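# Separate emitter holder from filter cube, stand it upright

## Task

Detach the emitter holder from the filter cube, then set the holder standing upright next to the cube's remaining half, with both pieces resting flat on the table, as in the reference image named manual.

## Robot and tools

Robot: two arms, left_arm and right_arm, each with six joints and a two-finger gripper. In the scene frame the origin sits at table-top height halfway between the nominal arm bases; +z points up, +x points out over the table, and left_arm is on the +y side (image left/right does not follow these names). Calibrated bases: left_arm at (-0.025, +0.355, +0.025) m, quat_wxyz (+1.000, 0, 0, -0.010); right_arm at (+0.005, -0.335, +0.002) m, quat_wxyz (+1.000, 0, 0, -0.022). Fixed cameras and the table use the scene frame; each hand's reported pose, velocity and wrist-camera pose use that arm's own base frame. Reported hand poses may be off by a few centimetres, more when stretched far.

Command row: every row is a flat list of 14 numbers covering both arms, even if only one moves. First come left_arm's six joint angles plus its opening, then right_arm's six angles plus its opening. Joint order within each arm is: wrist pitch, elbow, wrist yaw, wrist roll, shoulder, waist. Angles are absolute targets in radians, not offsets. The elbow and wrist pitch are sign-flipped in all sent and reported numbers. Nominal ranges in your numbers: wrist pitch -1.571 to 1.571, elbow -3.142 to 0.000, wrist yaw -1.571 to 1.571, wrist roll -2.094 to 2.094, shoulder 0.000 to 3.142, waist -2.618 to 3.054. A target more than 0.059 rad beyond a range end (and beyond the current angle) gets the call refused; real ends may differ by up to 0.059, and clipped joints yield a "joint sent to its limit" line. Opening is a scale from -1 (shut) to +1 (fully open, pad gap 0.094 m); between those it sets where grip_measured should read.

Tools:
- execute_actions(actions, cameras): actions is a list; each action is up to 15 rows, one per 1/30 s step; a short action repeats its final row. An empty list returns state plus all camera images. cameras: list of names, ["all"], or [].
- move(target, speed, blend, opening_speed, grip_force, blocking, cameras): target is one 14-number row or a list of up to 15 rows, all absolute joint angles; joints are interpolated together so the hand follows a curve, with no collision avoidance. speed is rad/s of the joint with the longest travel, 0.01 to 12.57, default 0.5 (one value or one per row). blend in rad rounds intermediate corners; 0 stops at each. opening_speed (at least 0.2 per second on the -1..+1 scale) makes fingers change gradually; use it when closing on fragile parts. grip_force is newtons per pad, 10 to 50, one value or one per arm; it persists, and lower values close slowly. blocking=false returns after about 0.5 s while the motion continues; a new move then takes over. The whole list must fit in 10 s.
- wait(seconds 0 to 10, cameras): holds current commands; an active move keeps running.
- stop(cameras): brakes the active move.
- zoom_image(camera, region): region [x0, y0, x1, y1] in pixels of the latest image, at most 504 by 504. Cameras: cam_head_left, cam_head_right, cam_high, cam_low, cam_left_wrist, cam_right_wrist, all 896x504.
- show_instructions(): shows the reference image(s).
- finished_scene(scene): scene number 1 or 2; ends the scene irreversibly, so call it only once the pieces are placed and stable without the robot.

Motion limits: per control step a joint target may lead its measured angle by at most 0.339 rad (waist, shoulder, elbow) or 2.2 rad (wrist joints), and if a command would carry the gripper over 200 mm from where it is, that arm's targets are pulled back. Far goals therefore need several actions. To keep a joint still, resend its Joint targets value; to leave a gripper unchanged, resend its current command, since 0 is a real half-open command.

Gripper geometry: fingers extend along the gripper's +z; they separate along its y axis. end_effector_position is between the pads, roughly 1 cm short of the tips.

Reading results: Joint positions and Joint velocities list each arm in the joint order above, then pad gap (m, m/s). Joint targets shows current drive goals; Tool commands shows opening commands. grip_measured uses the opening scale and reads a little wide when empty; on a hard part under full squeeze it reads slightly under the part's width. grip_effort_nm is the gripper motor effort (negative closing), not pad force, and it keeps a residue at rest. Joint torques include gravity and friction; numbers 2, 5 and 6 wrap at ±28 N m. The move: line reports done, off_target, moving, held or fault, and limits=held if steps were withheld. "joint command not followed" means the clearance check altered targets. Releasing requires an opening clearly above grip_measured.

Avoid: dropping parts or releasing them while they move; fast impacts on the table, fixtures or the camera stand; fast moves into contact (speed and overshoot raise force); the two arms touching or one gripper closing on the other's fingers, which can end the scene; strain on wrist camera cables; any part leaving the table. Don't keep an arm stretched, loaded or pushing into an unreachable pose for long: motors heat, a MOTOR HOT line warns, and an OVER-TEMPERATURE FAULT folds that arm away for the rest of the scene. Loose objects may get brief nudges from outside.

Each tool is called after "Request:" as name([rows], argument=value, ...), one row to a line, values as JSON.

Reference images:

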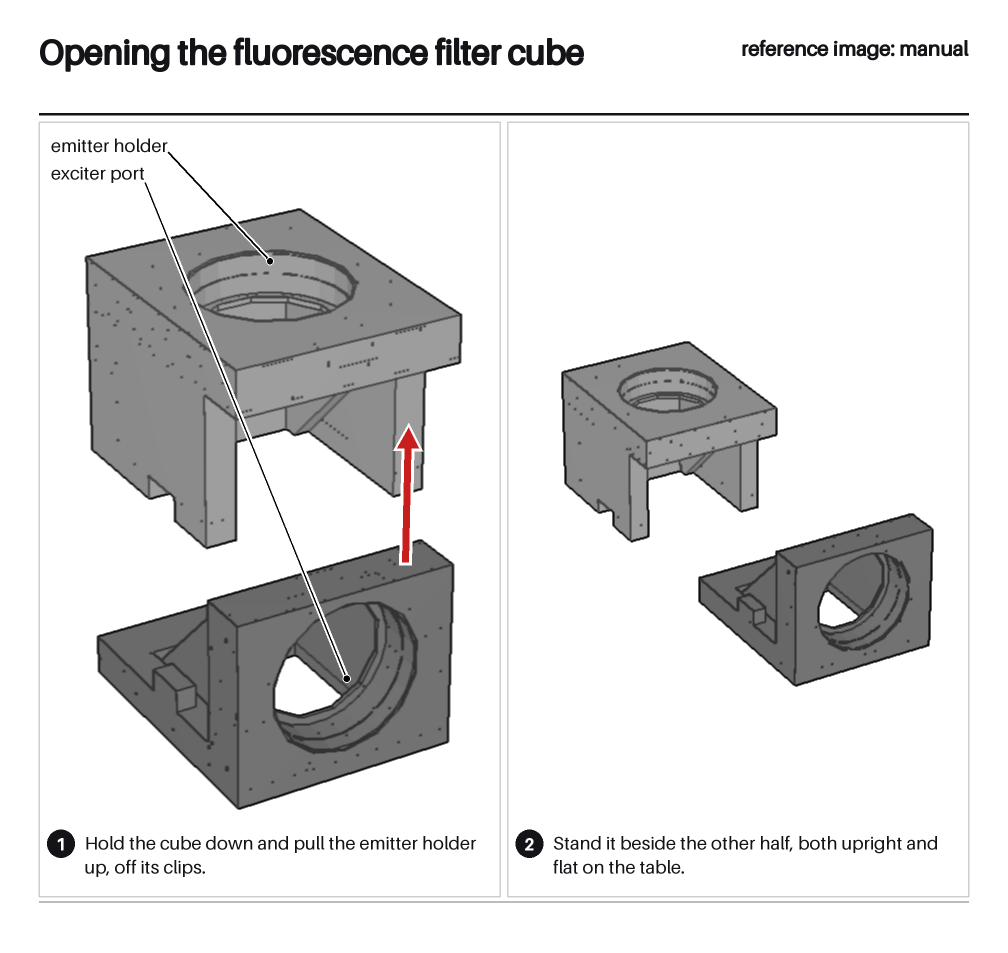

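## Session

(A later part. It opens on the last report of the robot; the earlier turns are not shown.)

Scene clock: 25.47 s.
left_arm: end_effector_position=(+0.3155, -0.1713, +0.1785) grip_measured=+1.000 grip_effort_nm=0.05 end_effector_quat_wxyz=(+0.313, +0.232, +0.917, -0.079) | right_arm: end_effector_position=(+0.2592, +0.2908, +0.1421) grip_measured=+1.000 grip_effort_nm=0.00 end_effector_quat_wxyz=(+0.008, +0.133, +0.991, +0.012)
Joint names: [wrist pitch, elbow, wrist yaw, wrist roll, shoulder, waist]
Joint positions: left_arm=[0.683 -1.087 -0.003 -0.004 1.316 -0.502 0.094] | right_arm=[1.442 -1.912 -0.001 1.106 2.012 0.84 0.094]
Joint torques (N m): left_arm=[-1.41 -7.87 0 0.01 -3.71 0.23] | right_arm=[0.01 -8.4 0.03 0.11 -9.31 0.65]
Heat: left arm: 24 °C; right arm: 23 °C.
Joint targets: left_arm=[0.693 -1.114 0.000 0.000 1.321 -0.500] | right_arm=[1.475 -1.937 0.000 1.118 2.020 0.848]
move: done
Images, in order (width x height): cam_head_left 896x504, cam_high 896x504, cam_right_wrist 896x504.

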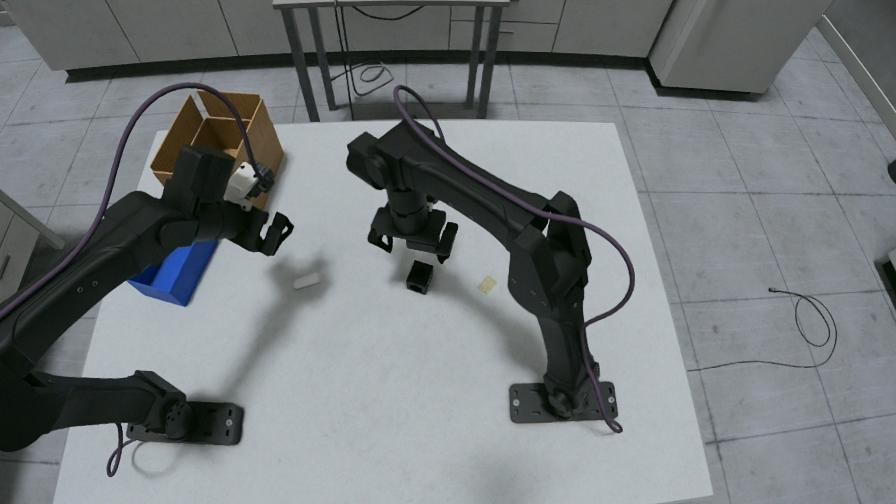

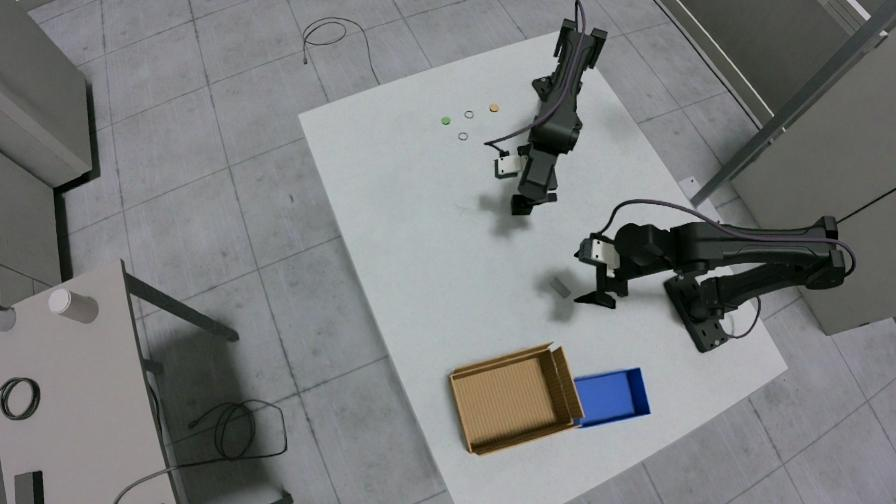

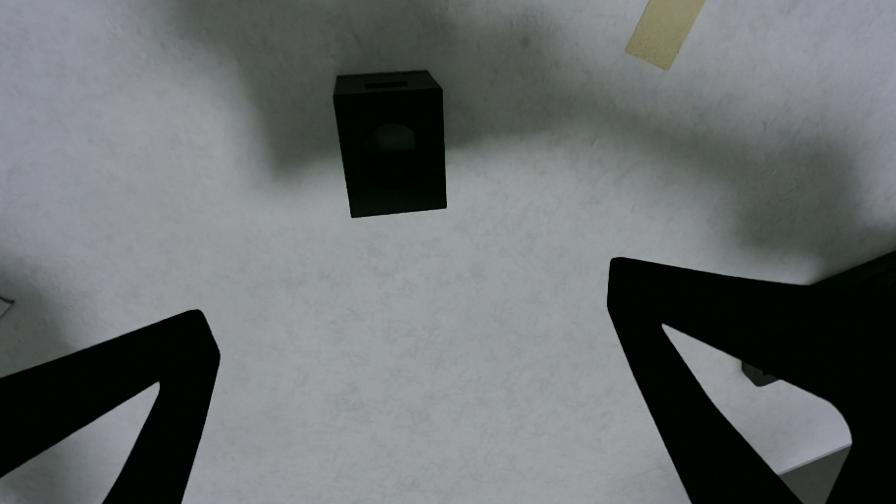

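Request:
move([
  [0.2,-1.0,-0.3,-0.2,1.6,-0.9,1, 1.475,-1.937,0,1.118,2.02,0.848,1],
  [-0.55,-0.7315,-0.971,-0.564,1.935,-1.403,1, 1.346,-1.85,0,1.13,2.075,0.826,1],
], speed=0.9, blend=0.1, cameras=["all"])

Request:
zoom_image(camera="cam_head_left", region=[330, 200, 510, 340])

Request:
zoom_image(camera="cam_high", region=[450, 120, 630, 260])

Request:
zoom_image(camera="cam_low", region=[380, 180, 540, 300])

Scene clock: 33.43 s.
left_arm: end_effector_position=(+0.2125, -0.3673, +0.0573) grip_measured=+1.000 grip_effort_nm=0.05 end_effector_quat_wxyz=(+0.563, +0.142, +0.809, -0.097) | right_arm: end_effector_position=(+0.2700, +0.3016, +0.1130) grip_measured=+1.000 grip_effort_nm=0.00 end_effector_quat_wxyz=(+0.010, +0.140, +0.990, +0.017)
Joint names: [wrist pitch, elbow, wrist yaw, wrist roll, shoulder, waist]
Joint positions: left_arm=[-0.535 -0.737 -0.957 -0.552 1.921 -1.404 0.094] | right_arm=[1.335 -1.86 -0.002 1.118 2.056 0.837 0.094]
Joint torques (N m): left_arm=[-1.73 -3.36 -0.46 -0.13 -6.23 0.09] | right_arm=[-0.24 -5.07 0.01 0.1 -8.9 -1.06]
Heat: left arm: 25 °C; right arm: 23 °C.
Joint targets: left_arm=[-0.550 -0.732 -0.971 -0.564 1.935 -1.403] | right_arm=[1.346 -1.850 0.000 1.130 2.075 0.826]
move: done

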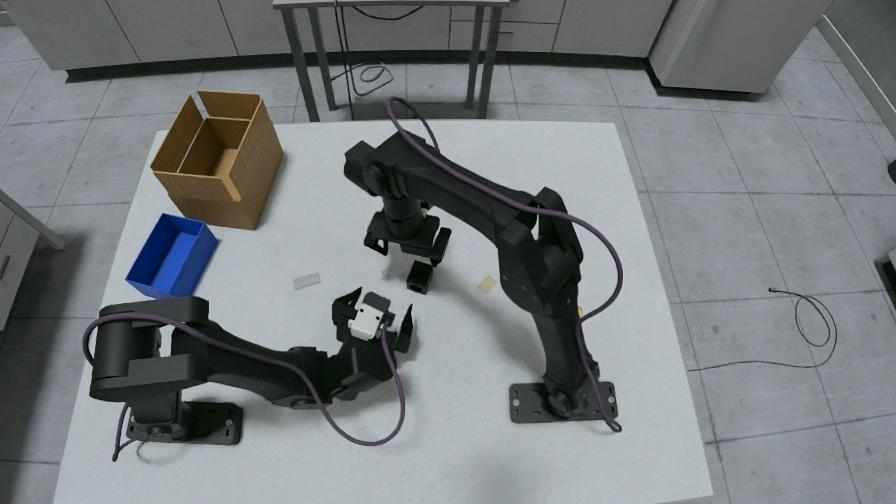

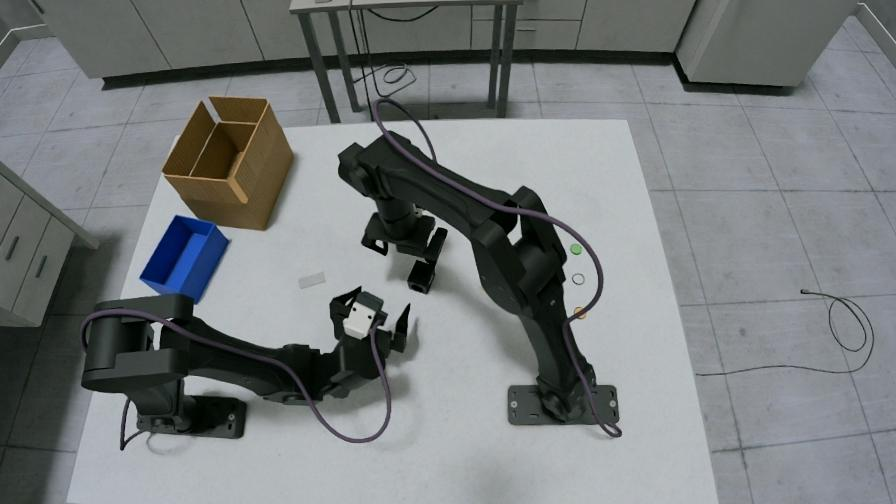

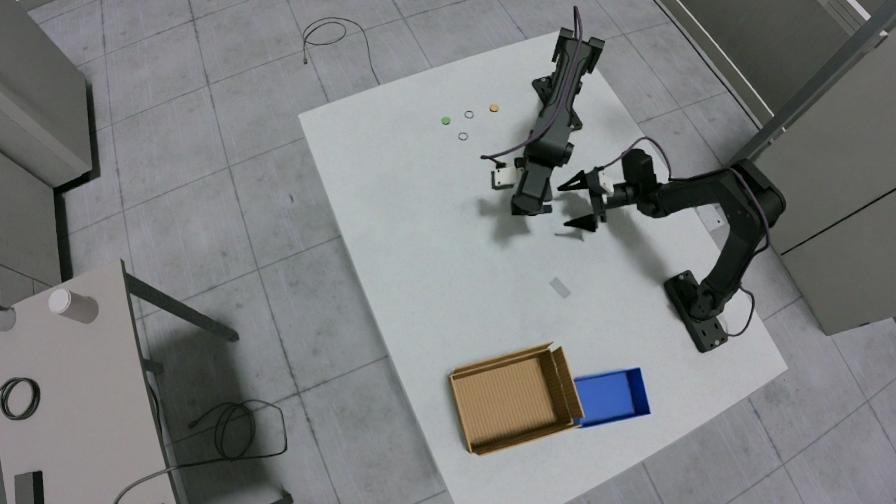

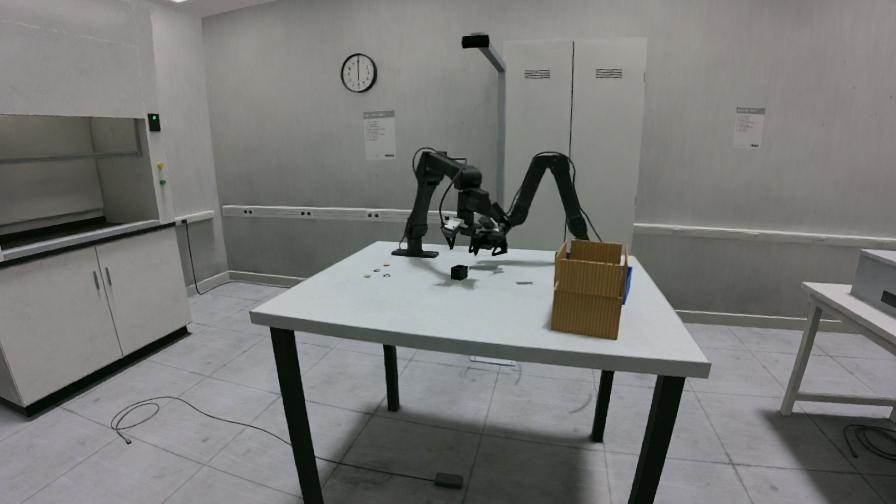

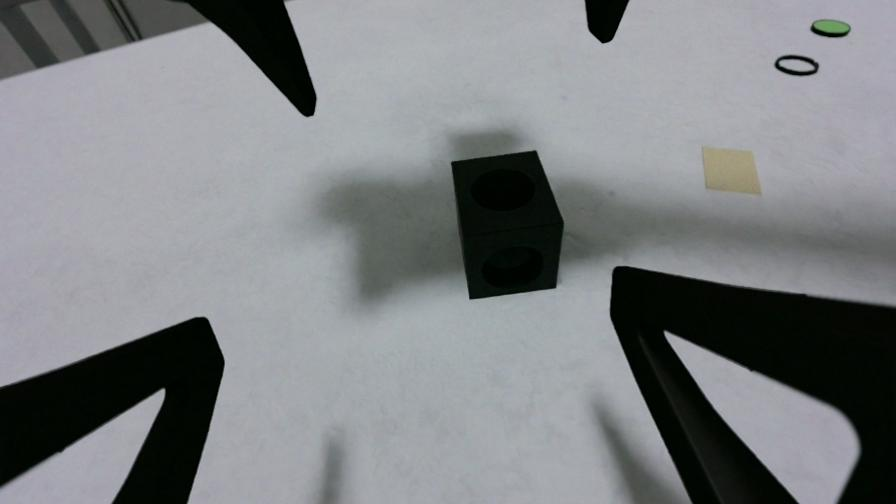

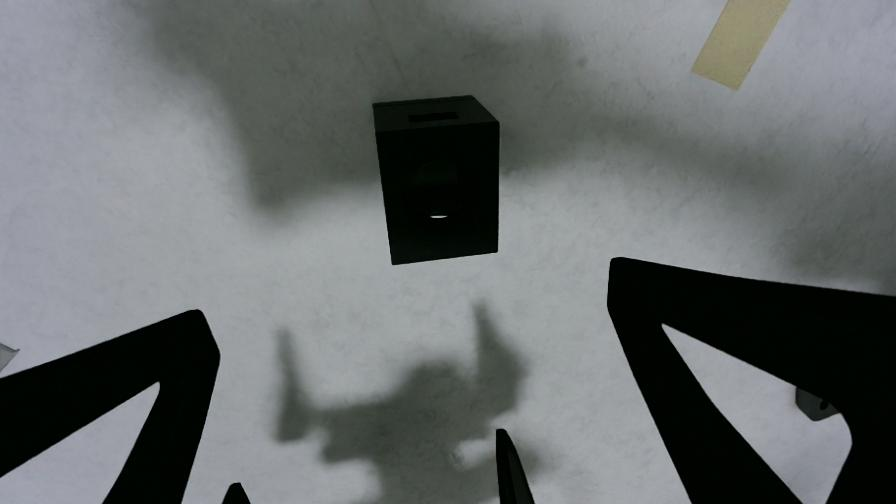

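Scaled by 2.800 from the camera's 896x504 image, which has a finer 1280x720 frame.

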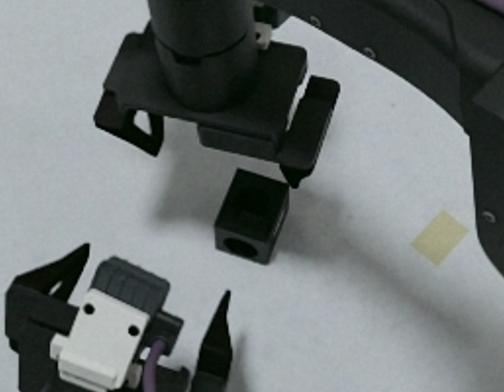

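Scaled by 2.800 from the camera's 896x504 image, which has a finer 1280x720 frame.

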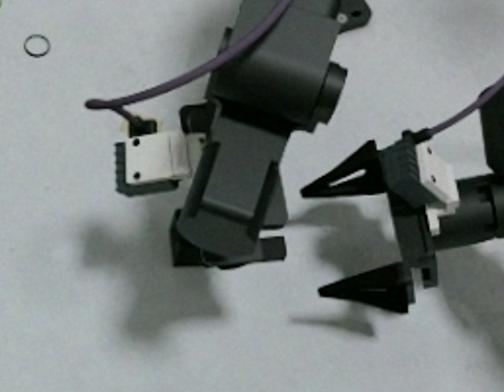

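Scaled by 3.150 from the camera's 896x504 image, which has a finer 1280x720 frame.

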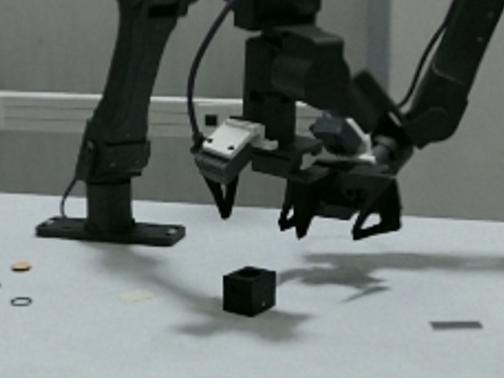

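Request:
move(target=[-0.57,-0.91,-0.965,-0.552,2.125,-1.39,1, 1.16,-1.655,0,1.14,2.075,0.795,1], speed=0.4, cameras=["cam_head_left","cam_high","cam_left_wrist","cam_right_wrist"])

Request:
zoom_image(camera="cam_head_left", region=[330, 200, 510, 340])

Request:
zoom_image(camera="cam_high", region=[450, 120, 630, 260])

Scene clock: 52.97 s.
left_arm: end_effector_position=(+0.2213, -0.4018, +0.0316) grip_measured=+1.000 grip_effort_nm=0.05 end_effector_quat_wxyz=(+0.563, +0.141, +0.810, -0.092) | right_arm: end_effector_position=(+0.2765, +0.2879, +0.0626) grip_measured=+1.000 grip_effort_nm=0.00 end_effector_quat_wxyz=(+0.006, +0.163, +0.987, +0.011)
Joint names: [wrist pitch, elbow, wrist yaw, wrist roll, shoulder, waist]
Joint positions: left_arm=[-0.556 -0.892 -0.96 -0.553 2.104 -1.398 0.094] | right_arm=[1.15 -1.663 -0.002 1.129 2.058 0.802 0.094]
Joint torques (N m): left_arm=[-1.75 -5.11 -0.35 -0.03 -7.05 0.66] | right_arm=[-0.21 -5.08 0.01 0.1 -9.02 -0.65]
Heat: left arm: 25 °C; right arm: 24 °C.
Joint targets: left_arm=[-0.570 -0.910 -0.965 -0.552 2.125 -1.390] | right_arm=[1.160 -1.655 0.000 1.140 2.075 0.795]
move: done
Images, in order (width x height): cam_head_left 896x504, cam_high 896x504, cam_left_wrist 896x504, cam_right_wrist 896x504.

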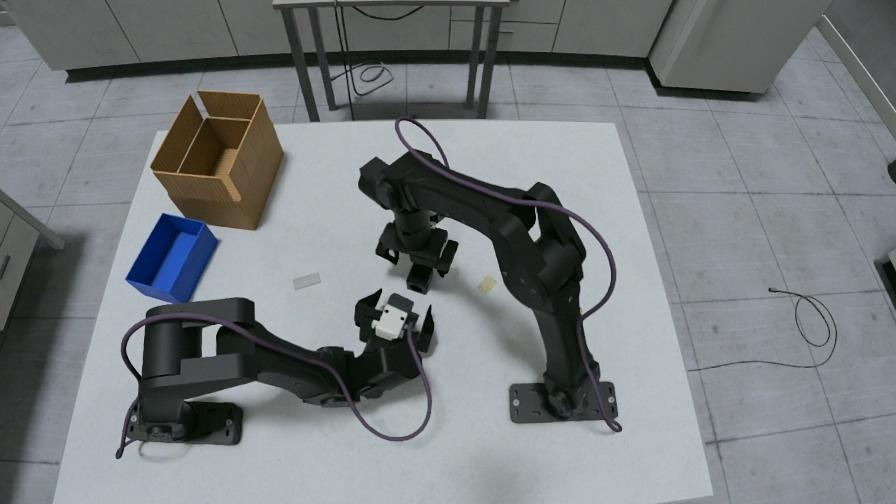

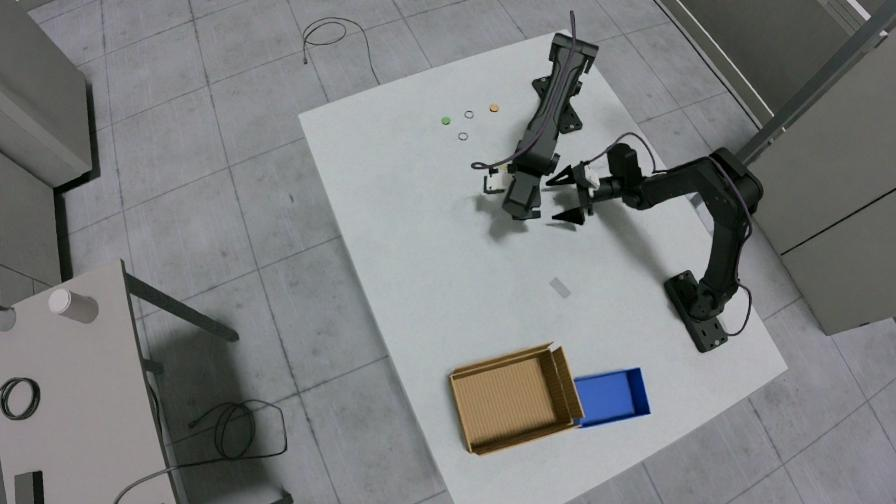

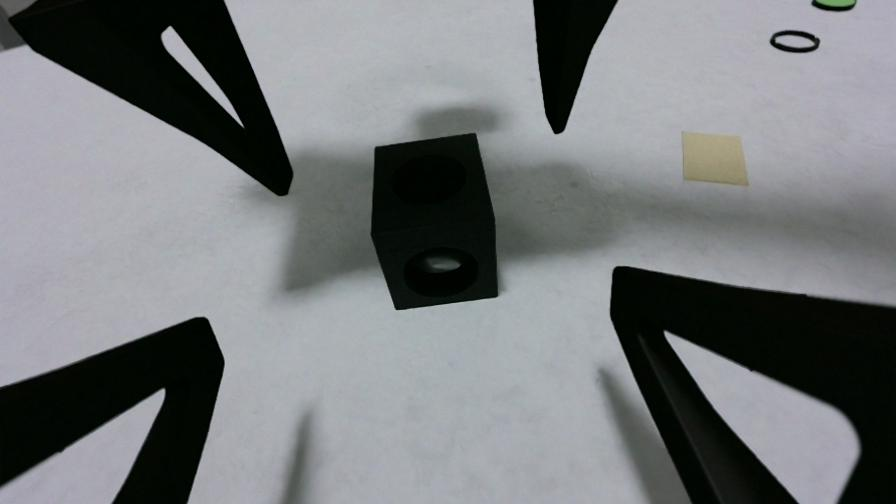

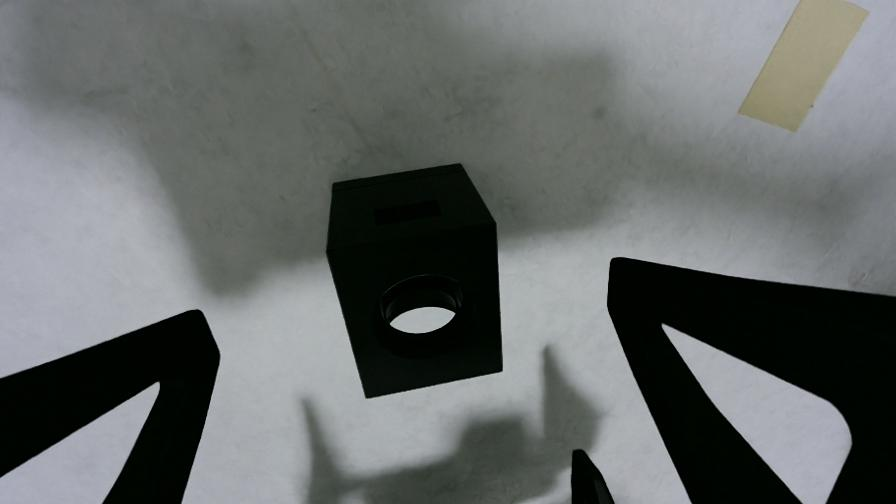

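Scaled by 2.800 from the camera's 896x504 image, which has a finer 1280x720 frame.

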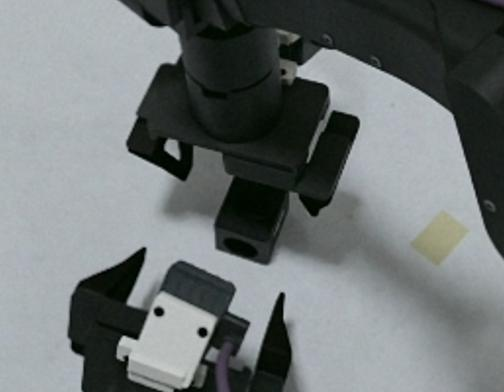

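Scaled by 2.800 from the camera's 896x504 image, which has a finer 1280x720 frame.

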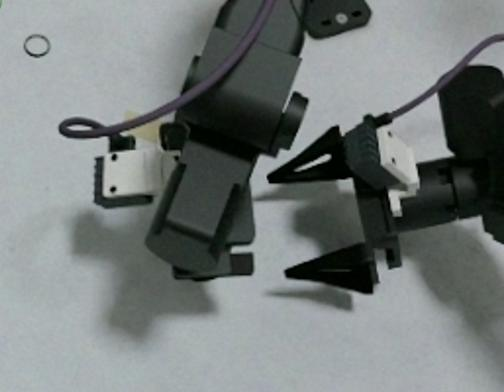

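Request:
move(target=[-0.607,-0.987,-0.948,-0.53,2.21,-1.361,1, 1.064,-1.572,0,1.12,2.088,0.824,1], speed=0.25, cameras=["cam_head_left","cam_high","cam_low","cam_left_wrist","cam_right_wrist"])

Request:
zoom_image(camera="cam_head_left", region=[330, 200, 510, 340])

Request:
zoom_image(camera="cam_low", region=[410, 210, 510, 300])

Scene clock: 56.60 s.
left_arm: end_effector_position=(+0.2365, -0.4161, +0.0218) grip_measured=+1.000 grip_effort_nm=0.05 end_effector_quat_wxyz=(+0.566, +0.131, +0.809, -0.093) | right_arm: end_effector_position=(+0.2706, +0.2912, +0.0379) grip_measured=+1.000 grip_effort_nm=0.00 end_effector_quat_wxyz=(+0.006, +0.152, +0.988, +0.012)
Joint names: [wrist pitch, elbow, wrist yaw, wrist roll, shoulder, waist]
Joint positions: left_arm=[-0.593 -0.967 -0.948 -0.533 2.187 -1.367 0.094] | right_arm=[1.054 -1.581 -0.004 1.122 2.07 0.818 0.094]
Joint torques (N m): left_arm=[-1.75 -5.2 -0.29 0.01 -7.53 0.57] | right_arm=[-0.23 -4.97 0.04 -0.05 -8.87 0.42]
Heat: left arm: 25 °C; right arm: 24 °C.
Joint targets: left_arm=[-0.607 -0.987 -0.948 -0.530 2.210 -1.361] | right_arm=[1.064 -1.572 0.000 1.120 2.088 0.824]
move: done
Images, in order (width x height): cam_head_left 896x504, cam_high 896x504, cam_low 896x504, cam_left_wrist 896x504, cam_right_wrist 896x504.

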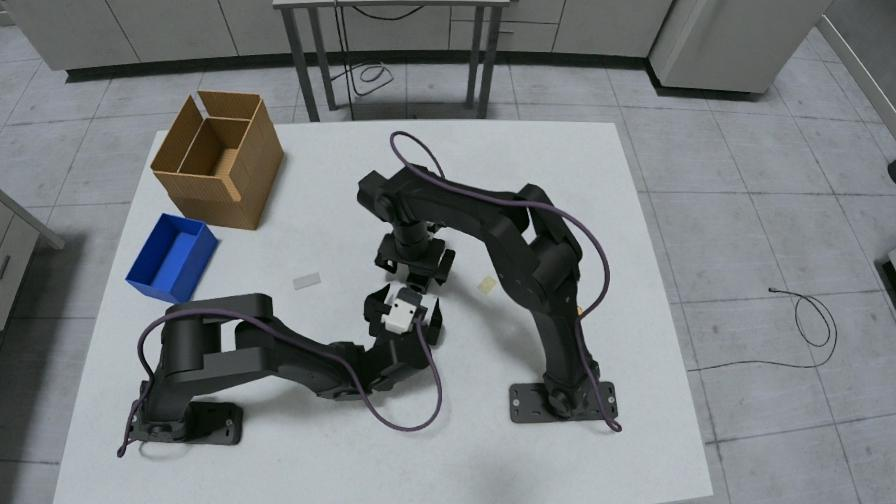

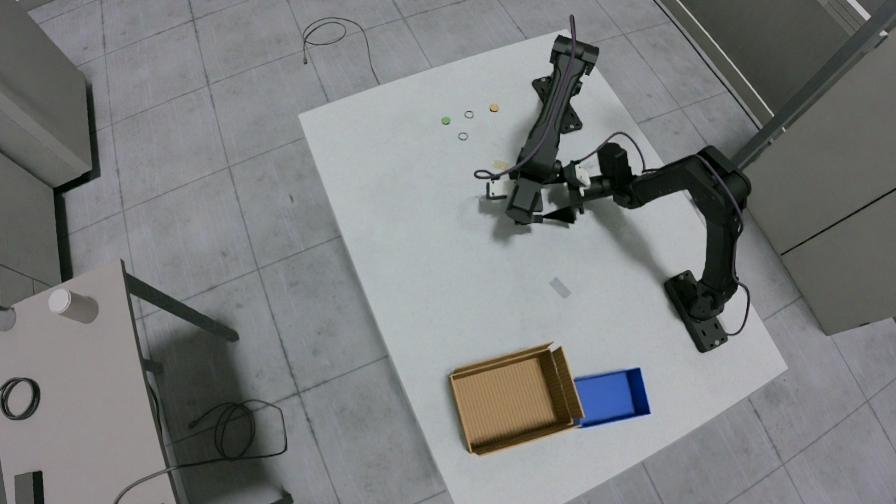

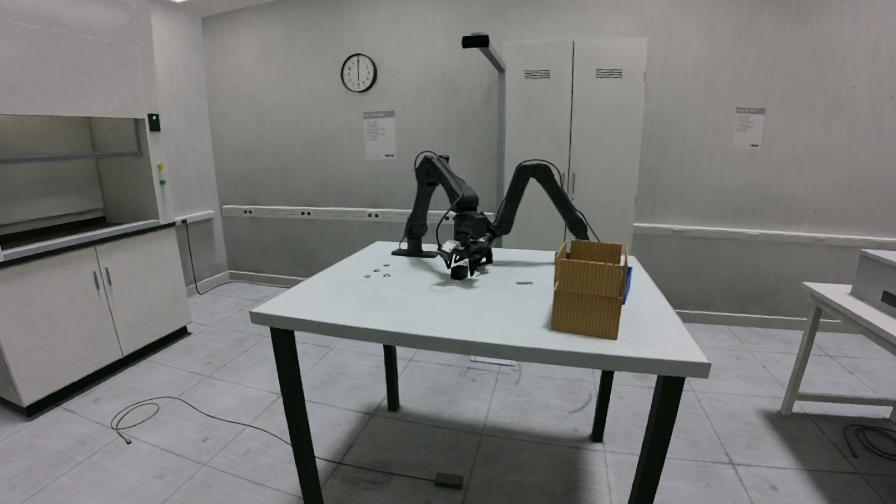

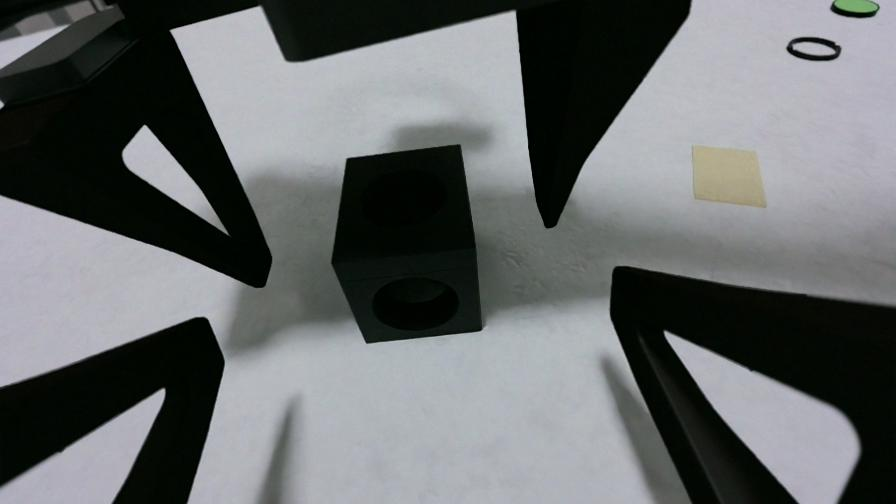

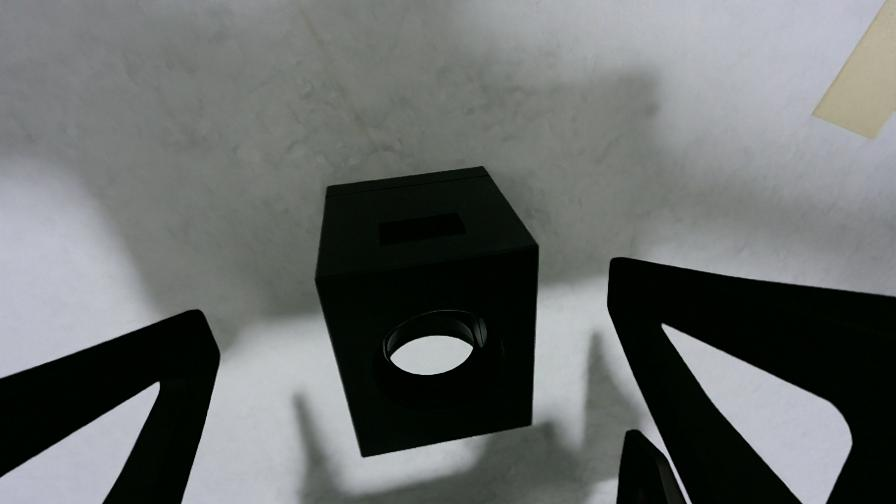

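Scaled by 2.800 from the camera's 896x504 image, which has a finer 1280x720 frame.

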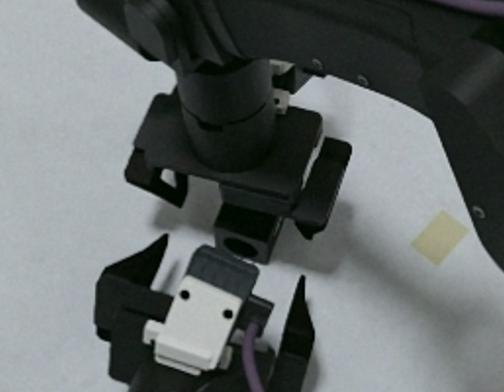

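Scaled by 5.040 from the camera's 896x504 image, which has a finer 1280x720 frame.

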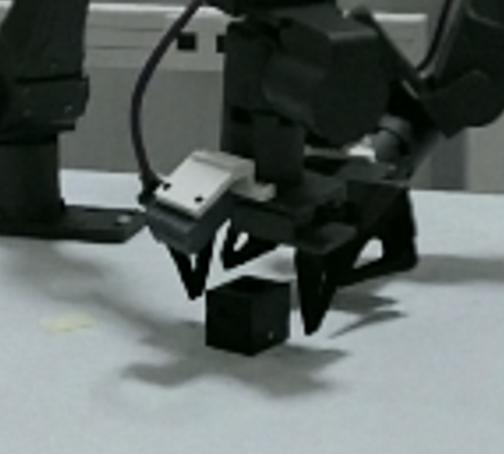

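Request:
zoom_image(camera="cam_high", region=[480, 160, 580, 240])

Request:
zoom_image(camera="cam_left_wrist", region=[200, 100, 600, 380])

Request:
zoom_image(camera="cam_low", region=[440, 250, 490, 290])

Scaled by 5.040 from the camera's 896x504 image, which has a finer 1280x720 frame.

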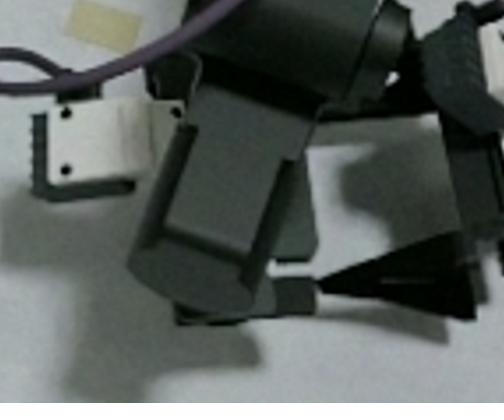

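Scaled by 1.260 from the camera's 896x504 image, which has a finer 1280x720 frame.

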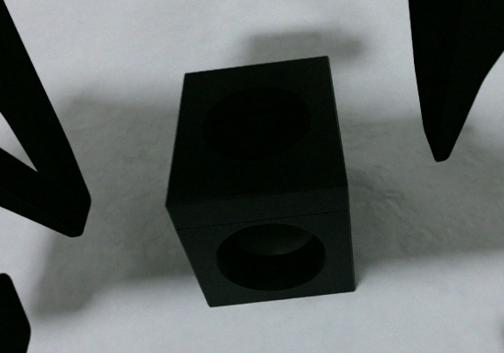

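Scaled by 10.080 from the camera's 896x504 image, which has a finer 1280x720 frame.

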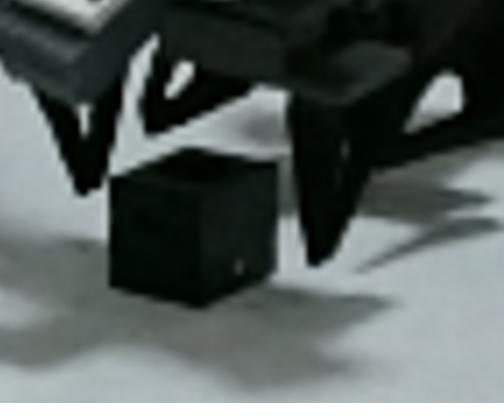

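Request:
move(target=[-0.607,-0.987,-0.948,-0.53,2.21,-1.361,1, 0.892,-1.394,0,1.12,1.952,0.816,1], speed=0.25, cameras=["cam_low","cam_left_wrist","cam_right_wrist"])

Request:
zoom_image(camera="cam_low", region=[440, 250, 490, 290])

Scene clock: 62.00 s.
left_arm: end_effector_position=(+0.2365, -0.4161, +0.0219) grip_measured=+1.000 grip_effort_nm=0.05 end_effector_quat_wxyz=(+0.566, +0.131, +0.809, -0.093) | right_arm: end_effector_position=(+0.2654, +0.2860, +0.0245) grip_measured=+1.000 grip_effort_nm=0.00 end_effector_quat_wxyz=(+0.026, +0.151, +0.987, +0.043)
Joint names: [wrist pitch, elbow, wrist yaw, wrist roll, shoulder, waist]
Joint positions: left_arm=[-0.593 -0.967 -0.948 -0.532 2.187 -1.367 0.094] | right_arm=[0.884 -1.405 -0.005 1.122 1.992 0.818 0.094]
Joint torques (N m): left_arm=[-1.74 -5.22 -0.3 0 -7.5 0.46] | right_arm=[-0.42 -4.77 0.05 -0.04 -13.12 -0.23]
Heat: left arm: 26 °C; right arm: 24 °C.
Joint targets: left_arm=[-0.607 -0.987 -0.948 -0.530 2.210 -1.361] | right_arm=[0.892 -1.394 0.000 1.120 1.952 0.816]
move: off_target (right_arm); right_arm: the shoulder is farthest, 0.040 rad from its target
Images, in order (width x height): cam_low 896x504, cam_left_wrist 896x504, cam_right_wrist 896x504.

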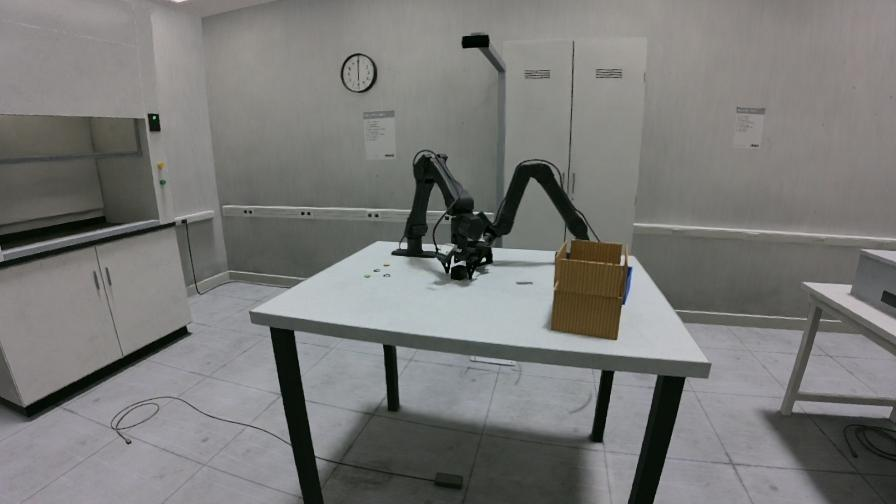

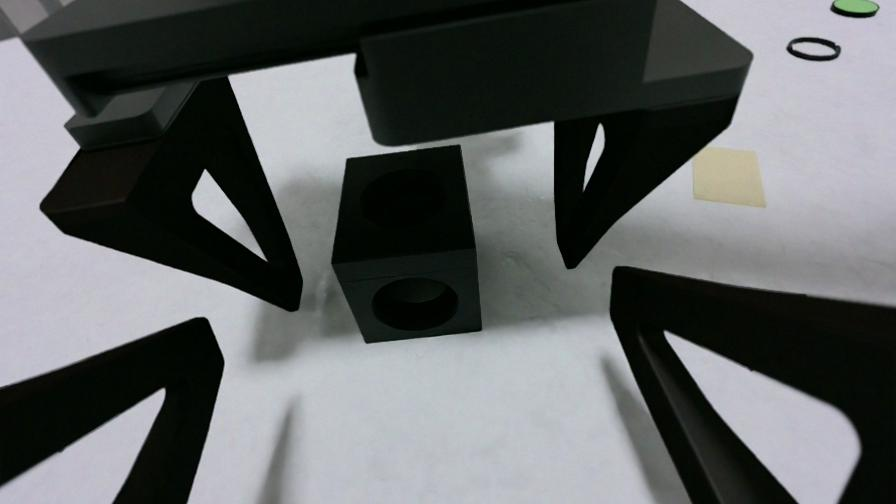

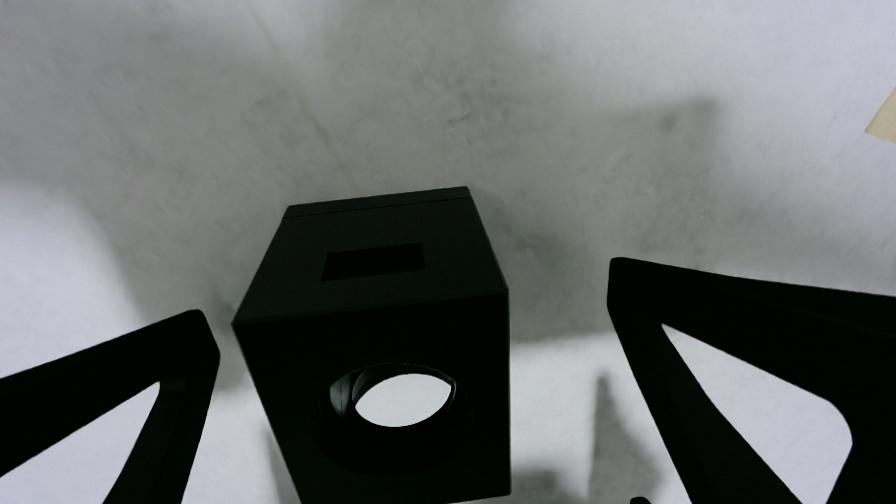

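Scaled by 10.080 from the camera's 896x504 image, which has a finer 1280x720 frame.

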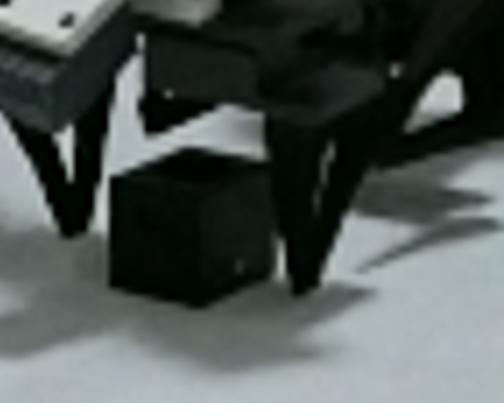

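Request:
move(target=[-0.607,-0.987,-0.948,-0.53,2.21,-1.361,1, 0.94,-1.463,0,1.118,1.97,0.806,1], speed=0.25, cameras=["cam_low","cam_left_wrist","cam_right_wrist","cam_head_left"])

Request:
zoom_image(camera="cam_low", region=[440, 250, 490, 290])

Request:
zoom_image(camera="cam_head_left", region=[330, 220, 490, 360])

Scene clock: 64.80 s.
left_arm: end_effector_position=(+0.2365, -0.4161, +0.0219) grip_measured=+1.000 grip_effort_nm=0.05 end_effector_quat_wxyz=(+0.566, +0.131, +0.809, -0.093) | right_arm: end_effector_position=(+0.2706, +0.2894, +0.0335) grip_measured=+1.000 grip_effort_nm=0.00 end_effector_quat_wxyz=(+0.030, +0.153, +0.987, +0.048)
Joint names: [wrist pitch, elbow, wrist yaw, wrist roll, shoulder, waist]
Joint positions: left_arm=[-0.593 -0.967 -0.948 -0.532 2.187 -1.367 0.094] | right_arm=[0.907 -1.441 -0.005 1.121 1.992 0.814 0.094]
Joint torques (N m): left_arm=[-1.76 -5.2 -0.3 0.01 -7.47 0.53] | right_arm=[-0.18 -7.99 0.04 -0.05 -11.62 -0.77]
Heat: left arm: 26 °C; right arm: 24 °C.
Joint targets: left_arm=[-0.607 -0.987 -0.948 -0.530 2.210 -1.361] | right_arm=[0.940 -1.463 0.000 1.118 1.970 0.806]
move: done
Images, in order (width x height): cam_head_left 896x504, cam_low 896x504, cam_left_wrist 896x504, cam_right_wrist 896x504.

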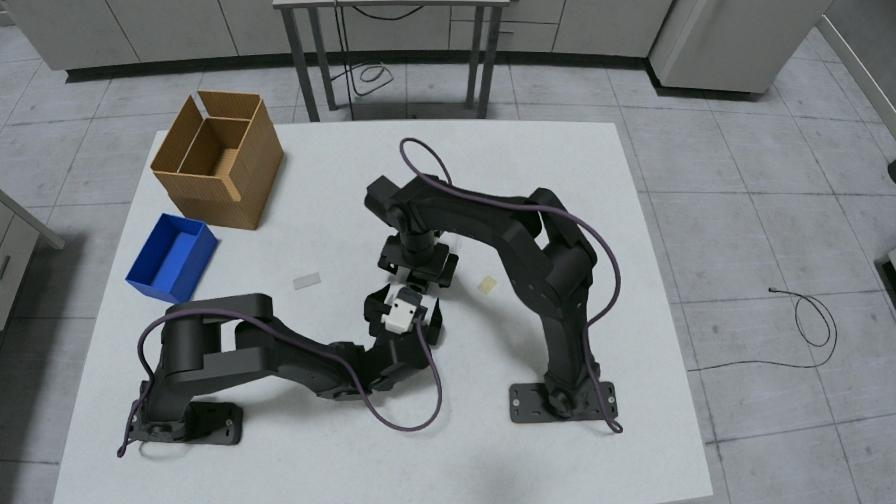

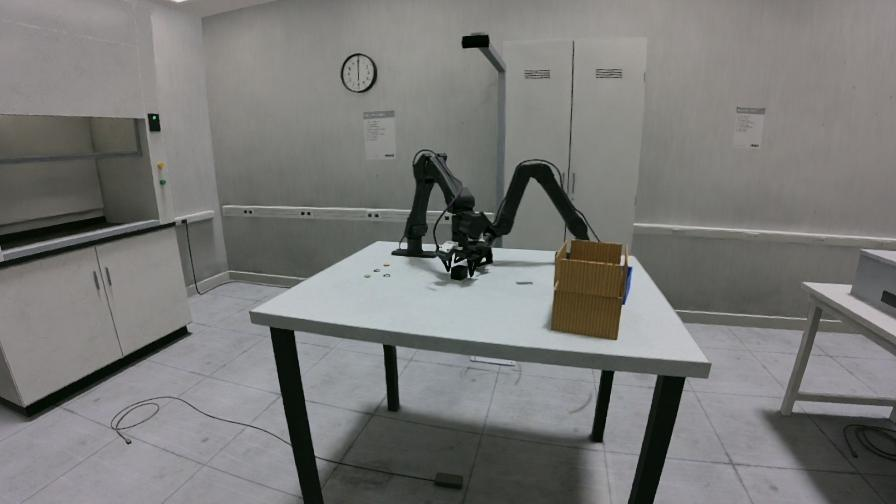

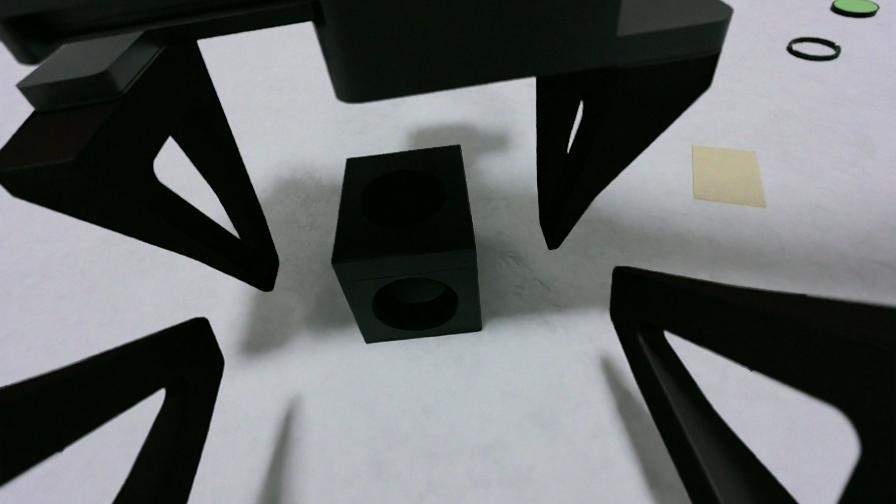

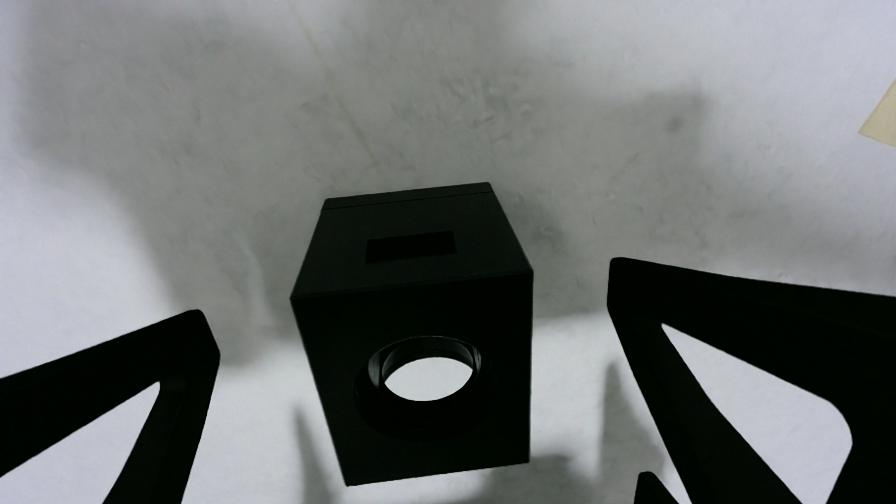

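Scaled by 10.080 from the camera's 896x504 image, which has a finer 1280x720 frame.

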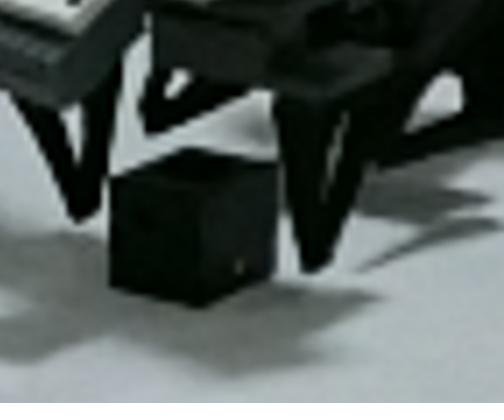

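Scaled by 3.150 from the camera's 896x504 image, which has a finer 1280x720 frame.

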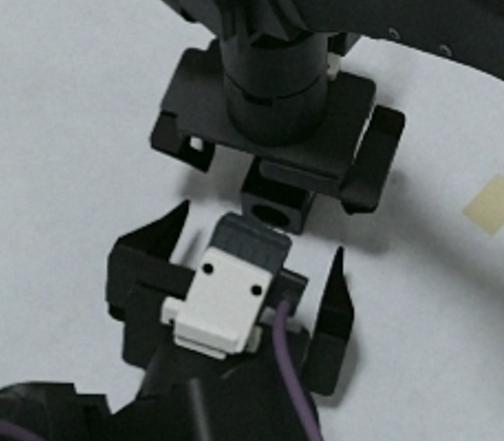

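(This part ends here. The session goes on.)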